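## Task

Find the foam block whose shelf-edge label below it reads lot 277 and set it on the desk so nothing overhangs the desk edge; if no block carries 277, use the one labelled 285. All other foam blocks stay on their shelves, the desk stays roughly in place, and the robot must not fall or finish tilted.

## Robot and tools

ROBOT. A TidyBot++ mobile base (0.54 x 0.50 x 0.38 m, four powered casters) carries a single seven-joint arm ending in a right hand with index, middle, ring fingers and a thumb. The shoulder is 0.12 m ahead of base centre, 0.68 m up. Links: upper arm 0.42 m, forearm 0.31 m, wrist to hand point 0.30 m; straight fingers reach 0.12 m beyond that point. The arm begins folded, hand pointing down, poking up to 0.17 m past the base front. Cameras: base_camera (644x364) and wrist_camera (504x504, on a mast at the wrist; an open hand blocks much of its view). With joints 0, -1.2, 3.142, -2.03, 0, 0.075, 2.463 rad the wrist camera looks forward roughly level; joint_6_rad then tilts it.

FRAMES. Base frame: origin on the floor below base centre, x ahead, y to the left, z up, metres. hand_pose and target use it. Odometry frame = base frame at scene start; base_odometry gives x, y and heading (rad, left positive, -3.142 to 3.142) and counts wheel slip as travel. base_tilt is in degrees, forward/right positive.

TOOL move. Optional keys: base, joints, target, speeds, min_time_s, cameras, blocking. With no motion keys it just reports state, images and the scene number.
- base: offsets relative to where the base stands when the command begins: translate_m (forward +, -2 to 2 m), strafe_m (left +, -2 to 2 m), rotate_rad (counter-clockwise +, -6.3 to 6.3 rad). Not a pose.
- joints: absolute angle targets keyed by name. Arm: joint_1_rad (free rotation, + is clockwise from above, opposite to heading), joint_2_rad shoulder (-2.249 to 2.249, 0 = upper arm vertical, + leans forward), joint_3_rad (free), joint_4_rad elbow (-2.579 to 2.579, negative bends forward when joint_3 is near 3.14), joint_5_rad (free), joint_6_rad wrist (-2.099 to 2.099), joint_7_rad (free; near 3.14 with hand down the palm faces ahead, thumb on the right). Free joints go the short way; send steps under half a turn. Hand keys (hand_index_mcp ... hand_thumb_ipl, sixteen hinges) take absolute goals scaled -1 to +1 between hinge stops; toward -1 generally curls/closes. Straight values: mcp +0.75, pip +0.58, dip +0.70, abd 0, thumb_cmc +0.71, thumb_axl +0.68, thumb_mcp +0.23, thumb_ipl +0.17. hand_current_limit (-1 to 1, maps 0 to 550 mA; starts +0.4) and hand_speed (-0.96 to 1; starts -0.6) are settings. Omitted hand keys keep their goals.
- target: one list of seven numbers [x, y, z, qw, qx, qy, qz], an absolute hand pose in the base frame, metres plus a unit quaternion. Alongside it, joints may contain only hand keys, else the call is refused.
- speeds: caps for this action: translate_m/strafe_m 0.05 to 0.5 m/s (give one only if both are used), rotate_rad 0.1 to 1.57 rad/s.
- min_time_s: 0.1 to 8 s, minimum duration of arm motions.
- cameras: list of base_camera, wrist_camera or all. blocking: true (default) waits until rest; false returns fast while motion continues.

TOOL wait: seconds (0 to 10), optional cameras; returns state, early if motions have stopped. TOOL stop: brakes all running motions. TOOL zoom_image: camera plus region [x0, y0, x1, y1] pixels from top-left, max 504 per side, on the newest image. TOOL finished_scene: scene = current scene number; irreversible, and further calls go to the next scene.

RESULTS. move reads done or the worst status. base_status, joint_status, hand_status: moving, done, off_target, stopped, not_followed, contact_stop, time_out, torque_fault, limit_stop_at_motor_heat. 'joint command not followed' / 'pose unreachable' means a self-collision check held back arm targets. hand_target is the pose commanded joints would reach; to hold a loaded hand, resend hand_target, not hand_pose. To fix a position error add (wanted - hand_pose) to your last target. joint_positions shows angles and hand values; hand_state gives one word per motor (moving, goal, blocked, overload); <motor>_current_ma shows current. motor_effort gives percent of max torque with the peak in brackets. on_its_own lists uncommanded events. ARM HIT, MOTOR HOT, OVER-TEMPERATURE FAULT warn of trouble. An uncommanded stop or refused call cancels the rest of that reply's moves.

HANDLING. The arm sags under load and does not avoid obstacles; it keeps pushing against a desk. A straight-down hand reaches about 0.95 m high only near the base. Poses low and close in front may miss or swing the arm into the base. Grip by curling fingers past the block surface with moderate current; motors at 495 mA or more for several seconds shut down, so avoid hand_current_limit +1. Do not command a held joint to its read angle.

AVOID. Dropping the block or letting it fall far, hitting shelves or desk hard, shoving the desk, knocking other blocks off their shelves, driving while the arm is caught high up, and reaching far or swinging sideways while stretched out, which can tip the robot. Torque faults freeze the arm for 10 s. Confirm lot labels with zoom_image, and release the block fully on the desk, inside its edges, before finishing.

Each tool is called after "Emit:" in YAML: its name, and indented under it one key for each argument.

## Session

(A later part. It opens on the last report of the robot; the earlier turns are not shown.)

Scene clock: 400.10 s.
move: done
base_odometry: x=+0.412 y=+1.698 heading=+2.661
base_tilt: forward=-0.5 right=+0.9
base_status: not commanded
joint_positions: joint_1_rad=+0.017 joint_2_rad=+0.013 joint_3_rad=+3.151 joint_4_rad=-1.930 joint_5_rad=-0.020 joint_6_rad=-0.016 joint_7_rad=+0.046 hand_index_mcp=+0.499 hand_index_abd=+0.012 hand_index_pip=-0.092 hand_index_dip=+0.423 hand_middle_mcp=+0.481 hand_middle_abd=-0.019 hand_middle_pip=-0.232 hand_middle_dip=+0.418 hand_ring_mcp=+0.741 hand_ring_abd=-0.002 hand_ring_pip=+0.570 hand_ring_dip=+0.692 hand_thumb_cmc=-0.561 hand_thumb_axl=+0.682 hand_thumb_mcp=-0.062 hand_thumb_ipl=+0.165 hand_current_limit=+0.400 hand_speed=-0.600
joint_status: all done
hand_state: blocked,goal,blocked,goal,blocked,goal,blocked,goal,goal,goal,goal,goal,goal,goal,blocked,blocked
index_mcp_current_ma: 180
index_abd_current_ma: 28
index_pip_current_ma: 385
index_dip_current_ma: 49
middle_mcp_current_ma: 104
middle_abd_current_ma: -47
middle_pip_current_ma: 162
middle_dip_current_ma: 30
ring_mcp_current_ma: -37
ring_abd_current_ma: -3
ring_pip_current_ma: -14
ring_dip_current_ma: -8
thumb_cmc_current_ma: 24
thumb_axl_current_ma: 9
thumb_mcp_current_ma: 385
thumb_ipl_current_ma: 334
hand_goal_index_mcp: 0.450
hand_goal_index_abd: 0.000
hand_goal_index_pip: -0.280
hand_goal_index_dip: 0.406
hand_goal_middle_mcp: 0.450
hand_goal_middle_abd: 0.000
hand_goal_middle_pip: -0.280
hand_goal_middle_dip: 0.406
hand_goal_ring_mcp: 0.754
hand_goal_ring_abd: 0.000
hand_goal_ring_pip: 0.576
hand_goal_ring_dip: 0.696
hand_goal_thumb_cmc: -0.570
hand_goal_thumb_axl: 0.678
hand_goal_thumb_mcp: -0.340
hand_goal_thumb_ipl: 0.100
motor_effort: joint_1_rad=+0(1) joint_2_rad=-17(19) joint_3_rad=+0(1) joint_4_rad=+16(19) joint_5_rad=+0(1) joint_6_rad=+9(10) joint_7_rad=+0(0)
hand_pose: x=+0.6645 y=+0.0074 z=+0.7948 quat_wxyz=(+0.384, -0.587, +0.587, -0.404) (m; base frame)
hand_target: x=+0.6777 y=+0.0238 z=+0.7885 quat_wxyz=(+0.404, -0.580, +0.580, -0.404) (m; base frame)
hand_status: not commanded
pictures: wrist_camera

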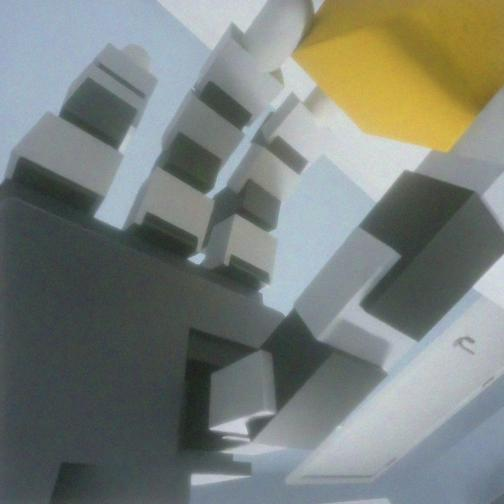

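Emit:
move:
  joints: {"joint_2_rad":0.052,"joint_4_rad":-1.99,"joint_6_rad":0.12}
  min_time_s: 1

Emit:
move:
  joints: {"joint_2_rad":0.06,"joint_4_rad":-2.02,"joint_6_rad":0.15}
  min_time_s: 1
  cameras: ["wrist_camera"]

Scene clock: 404.93 s.
move: done
base_odometry: x=+0.412 y=+1.698 heading=+2.661
base_tilt: forward=-0.5 right=+0.9
base_status: not commanded
joint_positions: joint_1_rad=+0.017 joint_2_rad=+0.016 joint_3_rad=+3.151 joint_4_rad=-1.962 joint_5_rad=-0.020 joint_6_rad=+0.039 joint_7_rad=+0.046 hand_index_mcp=+0.499 hand_index_abd=+0.013 hand_index_pip=-0.095 hand_index_dip=+0.424 hand_middle_mcp=+0.481 hand_middle_abd=-0.019 hand_middle_pip=-0.236 hand_middle_dip=+0.418 hand_ring_mcp=+0.741 hand_ring_abd=-0.002 hand_ring_pip=+0.570 hand_ring_dip=+0.692 hand_thumb_cmc=-0.560 hand_thumb_axl=+0.682 hand_thumb_mcp=-0.061 hand_thumb_ipl=+0.165 hand_current_limit=+0.400 hand_speed=-0.600
joint_status: all done
hand_state: blocked,goal,blocked,goal,blocked,goal,blocked,goal,goal,goal,goal,goal,goal,goal,blocked,blocked
index_mcp_current_ma: 180
index_abd_current_ma: 28
index_pip_current_ma: 385
index_dip_current_ma: 50
middle_mcp_current_ma: 104
middle_abd_current_ma: -47
middle_pip_current_ma: 148
middle_dip_current_ma: 30
ring_mcp_current_ma: -37
ring_abd_current_ma: -3
ring_pip_current_ma: -14
ring_dip_current_ma: -8
thumb_cmc_current_ma: 25
thumb_axl_current_ma: 10
thumb_mcp_current_ma: 385
thumb_ipl_current_ma: 334
hand_goal_index_mcp: 0.450
hand_goal_index_abd: 0.000
hand_goal_index_pip: -0.280
hand_goal_index_dip: 0.406
hand_goal_middle_mcp: 0.450
hand_goal_middle_abd: 0.000
hand_goal_middle_pip: -0.280
hand_goal_middle_dip: 0.406
hand_goal_ring_mcp: 0.754
hand_goal_ring_abd: 0.000
hand_goal_ring_pip: 0.576
hand_goal_ring_dip: 0.696
hand_goal_thumb_cmc: -0.570
hand_goal_thumb_axl: 0.678
hand_goal_thumb_mcp: -0.340
hand_goal_thumb_ipl: 0.100
motor_effort: joint_1_rad=+0(1) joint_2_rad=-16(19) joint_3_rad=+1(1) joint_4_rad=+15(18) joint_5_rad=+1(1) joint_6_rad=+8(9) joint_7_rad=+0(1)
hand_pose: x=+0.6652 y=+0.0070 z=+0.7896 quat_wxyz=(+0.389, -0.583, +0.584, -0.411) (m; base frame)
hand_target: x=+0.6748 y=+0.0238 z=+0.7758 quat_wxyz=(+0.405, -0.580, +0.580, -0.405) (m; base frame)
hand_status: not commanded
pictures: none

Scene clock: 406.20 s.
move: done
base_odometry: x=+0.412 y=+1.698 heading=+2.661
base_tilt: forward=-0.5 right=+0.9
base_status: not commanded
joint_positions: joint_1_rad=+0.017 joint_2_rad=+0.016 joint_3_rad=+3.151 joint_4_rad=-1.982 joint_5_rad=-0.020 joint_6_rad=+0.078 joint_7_rad=+0.045 hand_index_mcp=+0.499 hand_index_abd=+0.013 hand_index_pip=-0.114 hand_index_dip=+0.425 hand_middle_mcp=+0.477 hand_middle_abd=-0.019 hand_middle_pip=-0.249 hand_middle_dip=+0.418 hand_ring_mcp=+0.741 hand_ring_abd=-0.002 hand_ring_pip=+0.570 hand_ring_dip=+0.692 hand_thumb_cmc=-0.560 hand_thumb_axl=+0.682 hand_thumb_mcp=-0.048 hand_thumb_ipl=+0.161 hand_current_limit=+0.400 hand_speed=-0.600
joint_status: all done
hand_state: blocked,goal,blocked,goal,blocked,goal,blocked,goal,goal,goal,goal,goal,goal,goal,blocked,blocked
index_mcp_current_ma: 180
index_abd_current_ma: 28
index_pip_current_ma: 385
index_dip_current_ma: 54
middle_mcp_current_ma: 89
middle_abd_current_ma: -47
middle_pip_current_ma: 96
middle_dip_current_ma: 30
ring_mcp_current_ma: -37
ring_abd_current_ma: -3
ring_pip_current_ma: -14
ring_dip_current_ma: -8
thumb_cmc_current_ma: 27
thumb_axl_current_ma: 11
thumb_mcp_current_ma: 385
thumb_ipl_current_ma: 308
hand_goal_index_mcp: 0.450
hand_goal_index_abd: 0.000
hand_goal_index_pip: -0.280
hand_goal_index_dip: 0.406
hand_goal_middle_mcp: 0.450
hand_goal_middle_abd: 0.000
hand_goal_middle_pip: -0.280
hand_goal_middle_dip: 0.406
hand_goal_ring_mcp: 0.754
hand_goal_ring_abd: 0.000
hand_goal_ring_pip: 0.576
hand_goal_ring_dip: 0.696
hand_goal_thumb_cmc: -0.570
hand_goal_thumb_axl: 0.678
hand_goal_thumb_mcp: -0.340
hand_goal_thumb_ipl: 0.100
motor_effort: joint_1_rad=+1(1) joint_2_rad=-13(16) joint_3_rad=+1(1) joint_4_rad=+14(16) joint_5_rad=+1(1) joint_6_rad=+7(9) joint_7_rad=+1(1)
hand_pose: x=+0.6664 y=+0.0068 z=+0.7890 quat_wxyz=(+0.395, -0.578, +0.580, -0.417) (m; base frame)
hand_target: x=+0.6711 y=+0.0238 z=+0.7630 quat_wxyz=(+0.403, -0.581, +0.581, -0.403) (m; base frame)
hand_status: not commanded
pictures: wrist_camera

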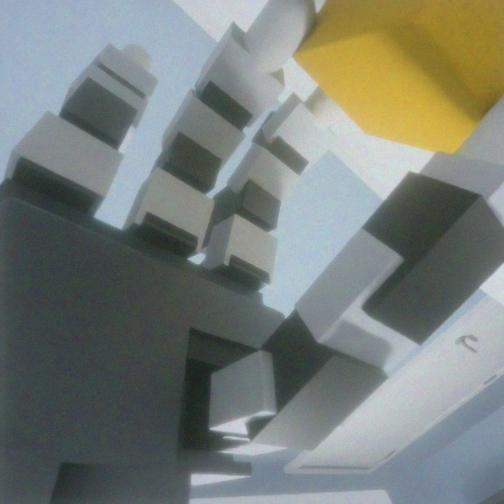

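Emit:
move:
  joints: {"joint_2_rad":0.05,"joint_4_rad":-1.975,"joint_6_rad":0.13}
  min_time_s: 0.5

Emit:
move:
  joints: {"hand_index_pip":0.0,"hand_middle_pip":-0.05,"hand_thumb_mcp":0.0,"hand_thumb_ipl":0.168}
  cameras: ["wrist_camera"]

Emit:
move:
  joints: {"hand_index_pip":0.3,"hand_middle_pip":0.3,"hand_index_mcp":0.5,"hand_middle_mcp":0.5,"hand_thumb_mcp":0.15,"hand_thumb_ipl":0.168}
  cameras: ["wrist_camera"]

Scene clock: 411.03 s.
move: done
base_odometry: x=+0.412 y=+1.698 heading=+2.661
base_tilt: forward=-0.5 right=+0.9
base_status: not commanded
joint_positions: joint_1_rad=+0.017 joint_2_rad=+0.018 joint_3_rad=+3.151 joint_4_rad=-1.978 joint_5_rad=-0.020 joint_6_rad=+0.078 joint_7_rad=+0.045 hand_index_mcp=+0.499 hand_index_abd=+0.013 hand_index_pip=-0.115 hand_index_dip=+0.425 hand_middle_mcp=+0.477 hand_middle_abd=-0.019 hand_middle_pip=-0.249 hand_middle_dip=+0.418 hand_ring_mcp=+0.741 hand_ring_abd=-0.002 hand_ring_pip=+0.570 hand_ring_dip=+0.692 hand_thumb_cmc=-0.560 hand_thumb_axl=+0.682 hand_thumb_mcp=-0.047 hand_thumb_ipl=+0.160 hand_current_limit=+0.400 hand_speed=-0.600
joint_status: all done
hand_state: blocked,goal,blocked,goal,blocked,goal,blocked,goal,goal,goal,goal,goal,goal,goal,blocked,blocked
index_mcp_current_ma: 180
index_abd_current_ma: 28
index_pip_current_ma: 385
index_dip_current_ma: 56
middle_mcp_current_ma: 88
middle_abd_current_ma: -47
middle_pip_current_ma: 95
middle_dip_current_ma: 30
ring_mcp_current_ma: -37
ring_abd_current_ma: -3
ring_pip_current_ma: -14
ring_dip_current_ma: -8
thumb_cmc_current_ma: 27
thumb_axl_current_ma: 11
thumb_mcp_current_ma: 385
thumb_ipl_current_ma: 302
hand_goal_index_mcp: 0.450
hand_goal_index_abd: 0.000
hand_goal_index_pip: -0.280
hand_goal_index_dip: 0.406
hand_goal_middle_mcp: 0.450
hand_goal_middle_abd: 0.000
hand_goal_middle_pip: -0.280
hand_goal_middle_dip: 0.406
hand_goal_ring_mcp: 0.754
hand_goal_ring_abd: 0.000
hand_goal_ring_pip: 0.576
hand_goal_ring_dip: 0.696
hand_goal_thumb_cmc: -0.570
hand_goal_thumb_axl: 0.678
hand_goal_thumb_mcp: -0.340
hand_goal_thumb_ipl: 0.100
motor_effort: joint_1_rad=+1(1) joint_2_rad=-15(16) joint_3_rad=+1(1) joint_4_rad=+15(16) joint_5_rad=+1(1) joint_6_rad=+8(10) joint_7_rad=+1(1)
hand_pose: x=+0.6678 y=+0.0067 z=+0.7898 quat_wxyz=(+0.395, -0.578, +0.580, -0.417) (m; base frame)
hand_target: x=+0.6812 y=+0.0238 z=+0.7875 quat_wxyz=(+0.413, -0.574, +0.574, -0.413) (m; base frame)
hand_status: not commanded
pictures: none

Scene clock: 411.63 s.
move: done
base_odometry: x=+0.412 y=+1.698 heading=+2.661
base_tilt: forward=-0.5 right=+0.9
base_status: not commanded
joint_positions: joint_1_rad=+0.017 joint_2_rad=+0.023 joint_3_rad=+3.151 joint_4_rad=-1.978 joint_5_rad=-0.020 joint_6_rad=+0.078 joint_7_rad=+0.045 hand_index_mcp=+0.446 hand_index_abd=+0.004 hand_index_pip=-0.004 hand_index_dip=+0.409 hand_middle_mcp=+0.446 hand_middle_abd=-0.003 hand_middle_pip=-0.053 hand_middle_dip=+0.409 hand_ring_mcp=+0.741 hand_ring_abd=-0.002 hand_ring_pip=+0.570 hand_ring_dip=+0.692 hand_thumb_cmc=-0.567 hand_thumb_axl=+0.680 hand_thumb_mcp=-0.001 hand_thumb_ipl=+0.170 hand_current_limit=+0.400 hand_speed=-0.600
joint_status: all done
hand_state: goal,goal,goal,goal,goal,goal,goal,goal,goal,goal,goal,goal,goal,goal,goal,goal
index_mcp_current_ma: -10
index_abd_current_ma: 6
index_pip_current_ma: -8
index_dip_current_ma: 5
middle_mcp_current_ma: -9
middle_abd_current_ma: -6
middle_pip_current_ma: -7
middle_dip_current_ma: 5
ring_mcp_current_ma: -37
ring_abd_current_ma: -3
ring_pip_current_ma: -14
ring_dip_current_ma: -8
thumb_cmc_current_ma: 5
thumb_axl_current_ma: 6
thumb_mcp_current_ma: -3
thumb_ipl_current_ma: 5
hand_goal_index_mcp: 0.450
hand_goal_index_abd: 0.000
hand_goal_index_pip: 0.000
hand_goal_index_dip: 0.406
hand_goal_middle_mcp: 0.450
hand_goal_middle_abd: 0.000
hand_goal_middle_pip: -0.050
hand_goal_middle_dip: 0.406
hand_goal_ring_mcp: 0.754
hand_goal_ring_abd: 0.000
hand_goal_ring_pip: 0.576
hand_goal_ring_dip: 0.696
hand_goal_thumb_cmc: -0.570
hand_goal_thumb_axl: 0.678
hand_goal_thumb_mcp: 0.000
hand_goal_thumb_ipl: 0.168
motor_effort: joint_1_rad=+0(1) joint_2_rad=-17(18) joint_3_rad=+0(1) joint_4_rad=+17(17) joint_5_rad=+0(1) joint_6_rad=+9(9) joint_7_rad=+0(0)
hand_pose: x=+0.6684 y=+0.0067 z=+0.7868 quat_wxyz=(+0.393, -0.579, +0.581, -0.415) (m; base frame)
hand_target: x=+0.6812 y=+0.0238 z=+0.7875 quat_wxyz=(+0.413, -0.574, +0.574, -0.413) (m; base frame)
hand_status: not commanded
pictures: wrist_camera

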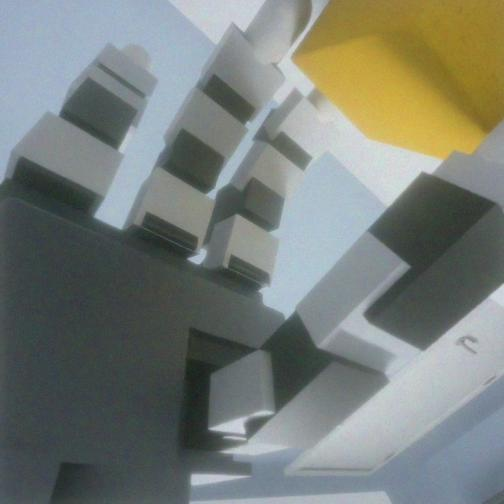

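Scene clock: 412.33 s.
move: done
base_odometry: x=+0.412 y=+1.698 heading=+2.661
base_tilt: forward=-0.5 right=+0.9
base_status: not commanded
joint_positions: joint_1_rad=+0.017 joint_2_rad=+0.023 joint_3_rad=+3.151 joint_4_rad=-1.978 joint_5_rad=-0.020 joint_6_rad=+0.078 joint_7_rad=+0.045 hand_index_mcp=+0.482 hand_index_abd=+0.004 hand_index_pip=+0.294 hand_index_dip=+0.408 hand_middle_mcp=+0.484 hand_middle_abd=-0.003 hand_middle_pip=+0.295 hand_middle_dip=+0.409 hand_ring_mcp=+0.741 hand_ring_abd=-0.002 hand_ring_pip=+0.570 hand_ring_dip=+0.692 hand_thumb_cmc=-0.567 hand_thumb_axl=+0.680 hand_thumb_mcp=+0.146 hand_thumb_ipl=+0.170 hand_current_limit=+0.400 hand_speed=-0.600
joint_status: all done
hand_state: goal,goal,goal,goal,goal,goal,goal,goal,goal,goal,goal,goal,goal,goal,goal,goal
index_mcp_current_ma: -53
index_abd_current_ma: 6
index_pip_current_ma: -15
index_dip_current_ma: 5
middle_mcp_current_ma: -48
middle_abd_current_ma: -6
middle_pip_current_ma: -12
middle_dip_current_ma: 5
ring_mcp_current_ma: -37
ring_abd_current_ma: -3
ring_pip_current_ma: -14
ring_dip_current_ma: -8
thumb_cmc_current_ma: 5
thumb_axl_current_ma: 6
thumb_mcp_current_ma: -12
thumb_ipl_current_ma: 5
hand_goal_index_mcp: 0.500
hand_goal_index_abd: 0.000
hand_goal_index_pip: 0.300
hand_goal_index_dip: 0.406
hand_goal_middle_mcp: 0.500
hand_goal_middle_abd: 0.000
hand_goal_middle_pip: 0.300
hand_goal_middle_dip: 0.406
hand_goal_ring_mcp: 0.754
hand_goal_ring_abd: 0.000
hand_goal_ring_pip: 0.576
hand_goal_ring_dip: 0.696
hand_goal_thumb_cmc: -0.570
hand_goal_thumb_axl: 0.678
hand_goal_thumb_mcp: 0.150
hand_goal_thumb_ipl: 0.168
motor_effort: joint_1_rad=+1(1) joint_2_rad=-17(18) joint_3_rad=+0(1) joint_4_rad=+17(17) joint_5_rad=+0(1) joint_6_rad=+9(9) joint_7_rad=+0(0)
hand_pose: x=+0.6684 y=+0.0067 z=+0.7868 quat_wxyz=(+0.393, -0.579, +0.581, -0.415) (m; base frame)
hand_target: x=+0.6812 y=+0.0238 z=+0.7875 quat_wxyz=(+0.413, -0.574, +0.574, -0.413) (m; base frame)
hand_status: not commanded
pictures: wrist_camera

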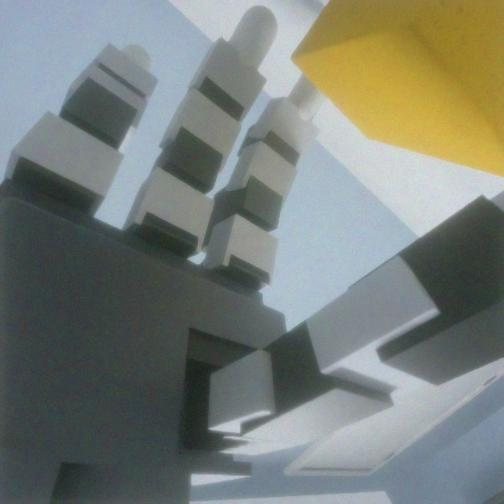

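Raise and retreat, then verify.

Emit:
move:
  joints: {"joint_2_rad":0.0,"joint_4_rad":-1.70,"joint_6_rad":-0.2}
  min_time_s: 2.5

Emit:
move:
  joints: {"joint_2_rad":-0.3,"joint_4_rad":-1.2,"joint_6_rad":-1.3}
  min_time_s: 2.5

Emit:
move:
  base: {"translate_m":-0.2}
  joints: {"joint_2_rad":-0.4,"joint_6_rad":-1.9,"hand_thumb_cmc":0.6}
  cameras: ["wrist_camera"]

Scene clock: 418.13 s.
move: done
base_odometry: x=+0.412 y=+1.698 heading=+2.661
base_tilt: forward=-0.5 right=+0.9
base_status: not commanded
joint_positions: joint_1_rad=+0.017 joint_2_rad=+0.023 joint_3_rad=+3.151 joint_4_rad=-1.717 joint_5_rad=-0.020 joint_6_rad=-0.118 joint_7_rad=+0.045 hand_index_mcp=+0.482 hand_index_abd=+0.004 hand_index_pip=+0.294 hand_index_dip=+0.408 hand_middle_mcp=+0.484 hand_middle_abd=-0.003 hand_middle_pip=+0.295 hand_middle_dip=+0.409 hand_ring_mcp=+0.741 hand_ring_abd=-0.002 hand_ring_pip=+0.570 hand_ring_dip=+0.692 hand_thumb_cmc=-0.567 hand_thumb_axl=+0.680 hand_thumb_mcp=+0.146 hand_thumb_ipl=+0.170 hand_current_limit=+0.400 hand_speed=-0.600
joint_status: all done
hand_state: goal,goal,goal,goal,goal,goal,goal,goal,goal,goal,goal,goal,goal,goal,goal,goal
index_mcp_current_ma: -53
index_abd_current_ma: 6
index_pip_current_ma: -15
index_dip_current_ma: 5
middle_mcp_current_ma: -48
middle_abd_current_ma: -6
middle_pip_current_ma: -12
middle_dip_current_ma: 5
ring_mcp_current_ma: -37
ring_abd_current_ma: -3
ring_pip_current_ma: -14
ring_dip_current_ma: -8
thumb_cmc_current_ma: 5
thumb_axl_current_ma: 6
thumb_mcp_current_ma: -11
thumb_ipl_current_ma: 5
hand_goal_index_mcp: 0.500
hand_goal_index_abd: 0.000
hand_goal_index_pip: 0.300
hand_goal_index_dip: 0.406
hand_goal_middle_mcp: 0.500
hand_goal_middle_abd: 0.000
hand_goal_middle_pip: 0.300
hand_goal_middle_dip: 0.406
hand_goal_ring_mcp: 0.754
hand_goal_ring_abd: 0.000
hand_goal_ring_pip: 0.576
hand_goal_ring_dip: 0.696
hand_goal_thumb_cmc: -0.570
hand_goal_thumb_axl: 0.678
hand_goal_thumb_mcp: 0.150
hand_goal_thumb_ipl: 0.168
motor_effort: joint_1_rad=-1(1) joint_2_rad=-19(20) joint_3_rad=+0(1) joint_4_rad=+18(19) joint_5_rad=+0(1) joint_6_rad=+9(10) joint_7_rad=+0(1)
hand_pose: x=+0.7040 y=+0.0070 z=+0.8819 quat_wxyz=(+0.413, -0.567, +0.566, -0.434) (m; base frame)
hand_target: x=+0.6885 y=+0.0238 z=+0.8842 quat_wxyz=(+0.411, -0.575, +0.575, -0.411) (m; base frame)
hand_status: not commanded
pictures: none

Scene clock: 421.30 s.
move: done
base_odometry: x=+0.412 y=+1.698 heading=+2.661
base_tilt: forward=-0.5 right=+0.9
base_status: not commanded
joint_positions: joint_1_rad=+0.017 joint_2_rad=-0.281 joint_3_rad=+3.151 joint_4_rad=-1.215 joint_5_rad=-0.020 joint_6_rad=-1.220 joint_7_rad=+0.045 hand_index_mcp=+0.484 hand_index_abd=+0.004 hand_index_pip=+0.294 hand_index_dip=+0.408 hand_middle_mcp=+0.485 hand_middle_abd=-0.003 hand_middle_pip=+0.295 hand_middle_dip=+0.409 hand_ring_mcp=+0.741 hand_ring_abd=-0.002 hand_ring_pip=+0.570 hand_ring_dip=+0.692 hand_thumb_cmc=-0.567 hand_thumb_axl=+0.680 hand_thumb_mcp=+0.146 hand_thumb_ipl=+0.170 hand_current_limit=+0.400 hand_speed=-0.600
joint_status: all done
hand_state: goal,goal,goal,goal,goal,goal,goal,goal,goal,goal,goal,goal,goal,goal,goal,goal
index_mcp_current_ma: -47
index_abd_current_ma: 6
index_pip_current_ma: -12
index_dip_current_ma: 5
middle_mcp_current_ma: -43
middle_abd_current_ma: -6
middle_pip_current_ma: -10
middle_dip_current_ma: 5
ring_mcp_current_ma: -37
ring_abd_current_ma: -3
ring_pip_current_ma: -14
ring_dip_current_ma: -8
thumb_cmc_current_ma: 5
thumb_axl_current_ma: 6
thumb_mcp_current_ma: -11
thumb_ipl_current_ma: 4
hand_goal_index_mcp: 0.500
hand_goal_index_abd: 0.000
hand_goal_index_pip: 0.300
hand_goal_index_dip: 0.406
hand_goal_middle_mcp: 0.500
hand_goal_middle_abd: 0.000
hand_goal_middle_pip: 0.300
hand_goal_middle_dip: 0.406
hand_goal_ring_mcp: 0.754
hand_goal_ring_abd: 0.000
hand_goal_ring_pip: 0.576
hand_goal_ring_dip: 0.696
hand_goal_thumb_cmc: -0.570
hand_goal_thumb_axl: 0.678
hand_goal_thumb_mcp: 0.150
hand_goal_thumb_ipl: 0.168
motor_effort: joint_1_rad=+0(1) joint_2_rad=-6(21) joint_3_rad=+1(1) joint_4_rad=+15(19) joint_5_rad=+0(1) joint_6_rad=+8(9) joint_7_rad=+0(1)
hand_pose: x=+0.4597 y=+0.0165 z=+1.0360 quat_wxyz=(+0.331, -0.629, +0.616, -0.340) (m; base frame)
hand_target: x=+0.4346 y=+0.0239 z=+1.0331 quat_wxyz=(+0.321, -0.630, +0.630, -0.321) (m; base frame)
hand_status: not commanded
pictures: none

Scene clock: 422.93 s.
move: done
base_odometry: x=+0.590 y=+1.605 heading=+2.661
base_tilt: forward=-0.5 right=+0.9
base_status: done
joint_positions: joint_1_rad=+0.017 joint_2_rad=-0.401 joint_3_rad=+3.151 joint_4_rad=-1.209 joint_5_rad=-0.020 joint_6_rad=-1.826 joint_7_rad=+0.045 hand_index_mcp=+0.493 hand_index_abd=+0.002 hand_index_pip=+0.297 hand_index_dip=+0.408 hand_middle_mcp=+0.493 hand_middle_abd=-0.002 hand_middle_pip=+0.298 hand_middle_dip=+0.409 hand_ring_mcp=+0.741 hand_ring_abd=-0.001 hand_ring_pip=+0.570 hand_ring_dip=+0.692 hand_thumb_cmc=+0.588 hand_thumb_axl=+0.680 hand_thumb_mcp=+0.146 hand_thumb_ipl=+0.169 hand_current_limit=+0.400 hand_speed=-0.600
joint_status: all done
hand_state: goal,goal,goal,goal,goal,goal,goal,goal,goal,goal,goal,goal,goal,goal,goal,goal
index_mcp_current_ma: -18
index_abd_current_ma: 3
index_pip_current_ma: -6
index_dip_current_ma: 5
middle_mcp_current_ma: -16
middle_abd_current_ma: -3
middle_pip_current_ma: -5
middle_dip_current_ma: 5
ring_mcp_current_ma: -36
ring_abd_current_ma: -2
ring_pip_current_ma: -14
ring_dip_current_ma: -8
thumb_cmc_current_ma: -32
thumb_axl_current_ma: 5
thumb_mcp_current_ma: -11
thumb_ipl_current_ma: 3
hand_goal_index_mcp: 0.500
hand_goal_index_abd: 0.000
hand_goal_index_pip: 0.300
hand_goal_index_dip: 0.406
hand_goal_middle_mcp: 0.500
hand_goal_middle_abd: 0.000
hand_goal_middle_pip: 0.300
hand_goal_middle_dip: 0.406
hand_goal_ring_mcp: 0.754
hand_goal_ring_abd: 0.000
hand_goal_ring_pip: 0.576
hand_goal_ring_dip: 0.696
hand_goal_thumb_cmc: 0.600
hand_goal_thumb_axl: 0.678
hand_goal_thumb_mcp: 0.150
hand_goal_thumb_ipl: 0.168
motor_effort: joint_1_rad=+0(1) joint_2_rad=+0(11) joint_3_rad=+1(4) joint_4_rad=+12(16) joint_5_rad=+0(2) joint_6_rad=+4(7) joint_7_rad=+0(0)
hand_pose: x=+0.2540 y=+0.0211 z=+0.9815 quat_wxyz=(+0.179, -0.694, +0.675, -0.176) (m; base frame)
hand_target: x=+0.2327 y=+0.0240 z=+0.9795 quat_wxyz=(+0.155, -0.690, +0.690, -0.155) (m; base frame)
hand_status: not commanded
pictures: wrist_camera

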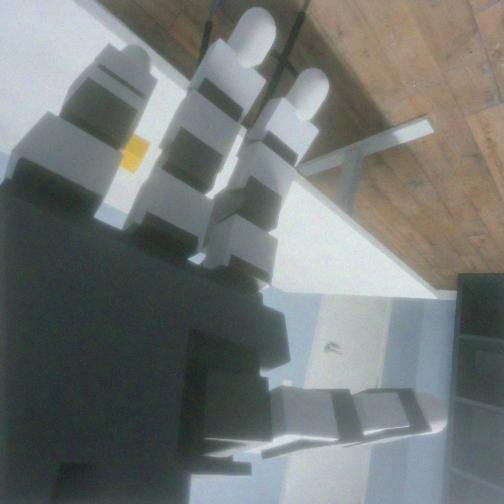

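The block is resting on the desk, away from the edge.

Emit:
finished_scene:
  scene: 2

The scene is finished: the task was done.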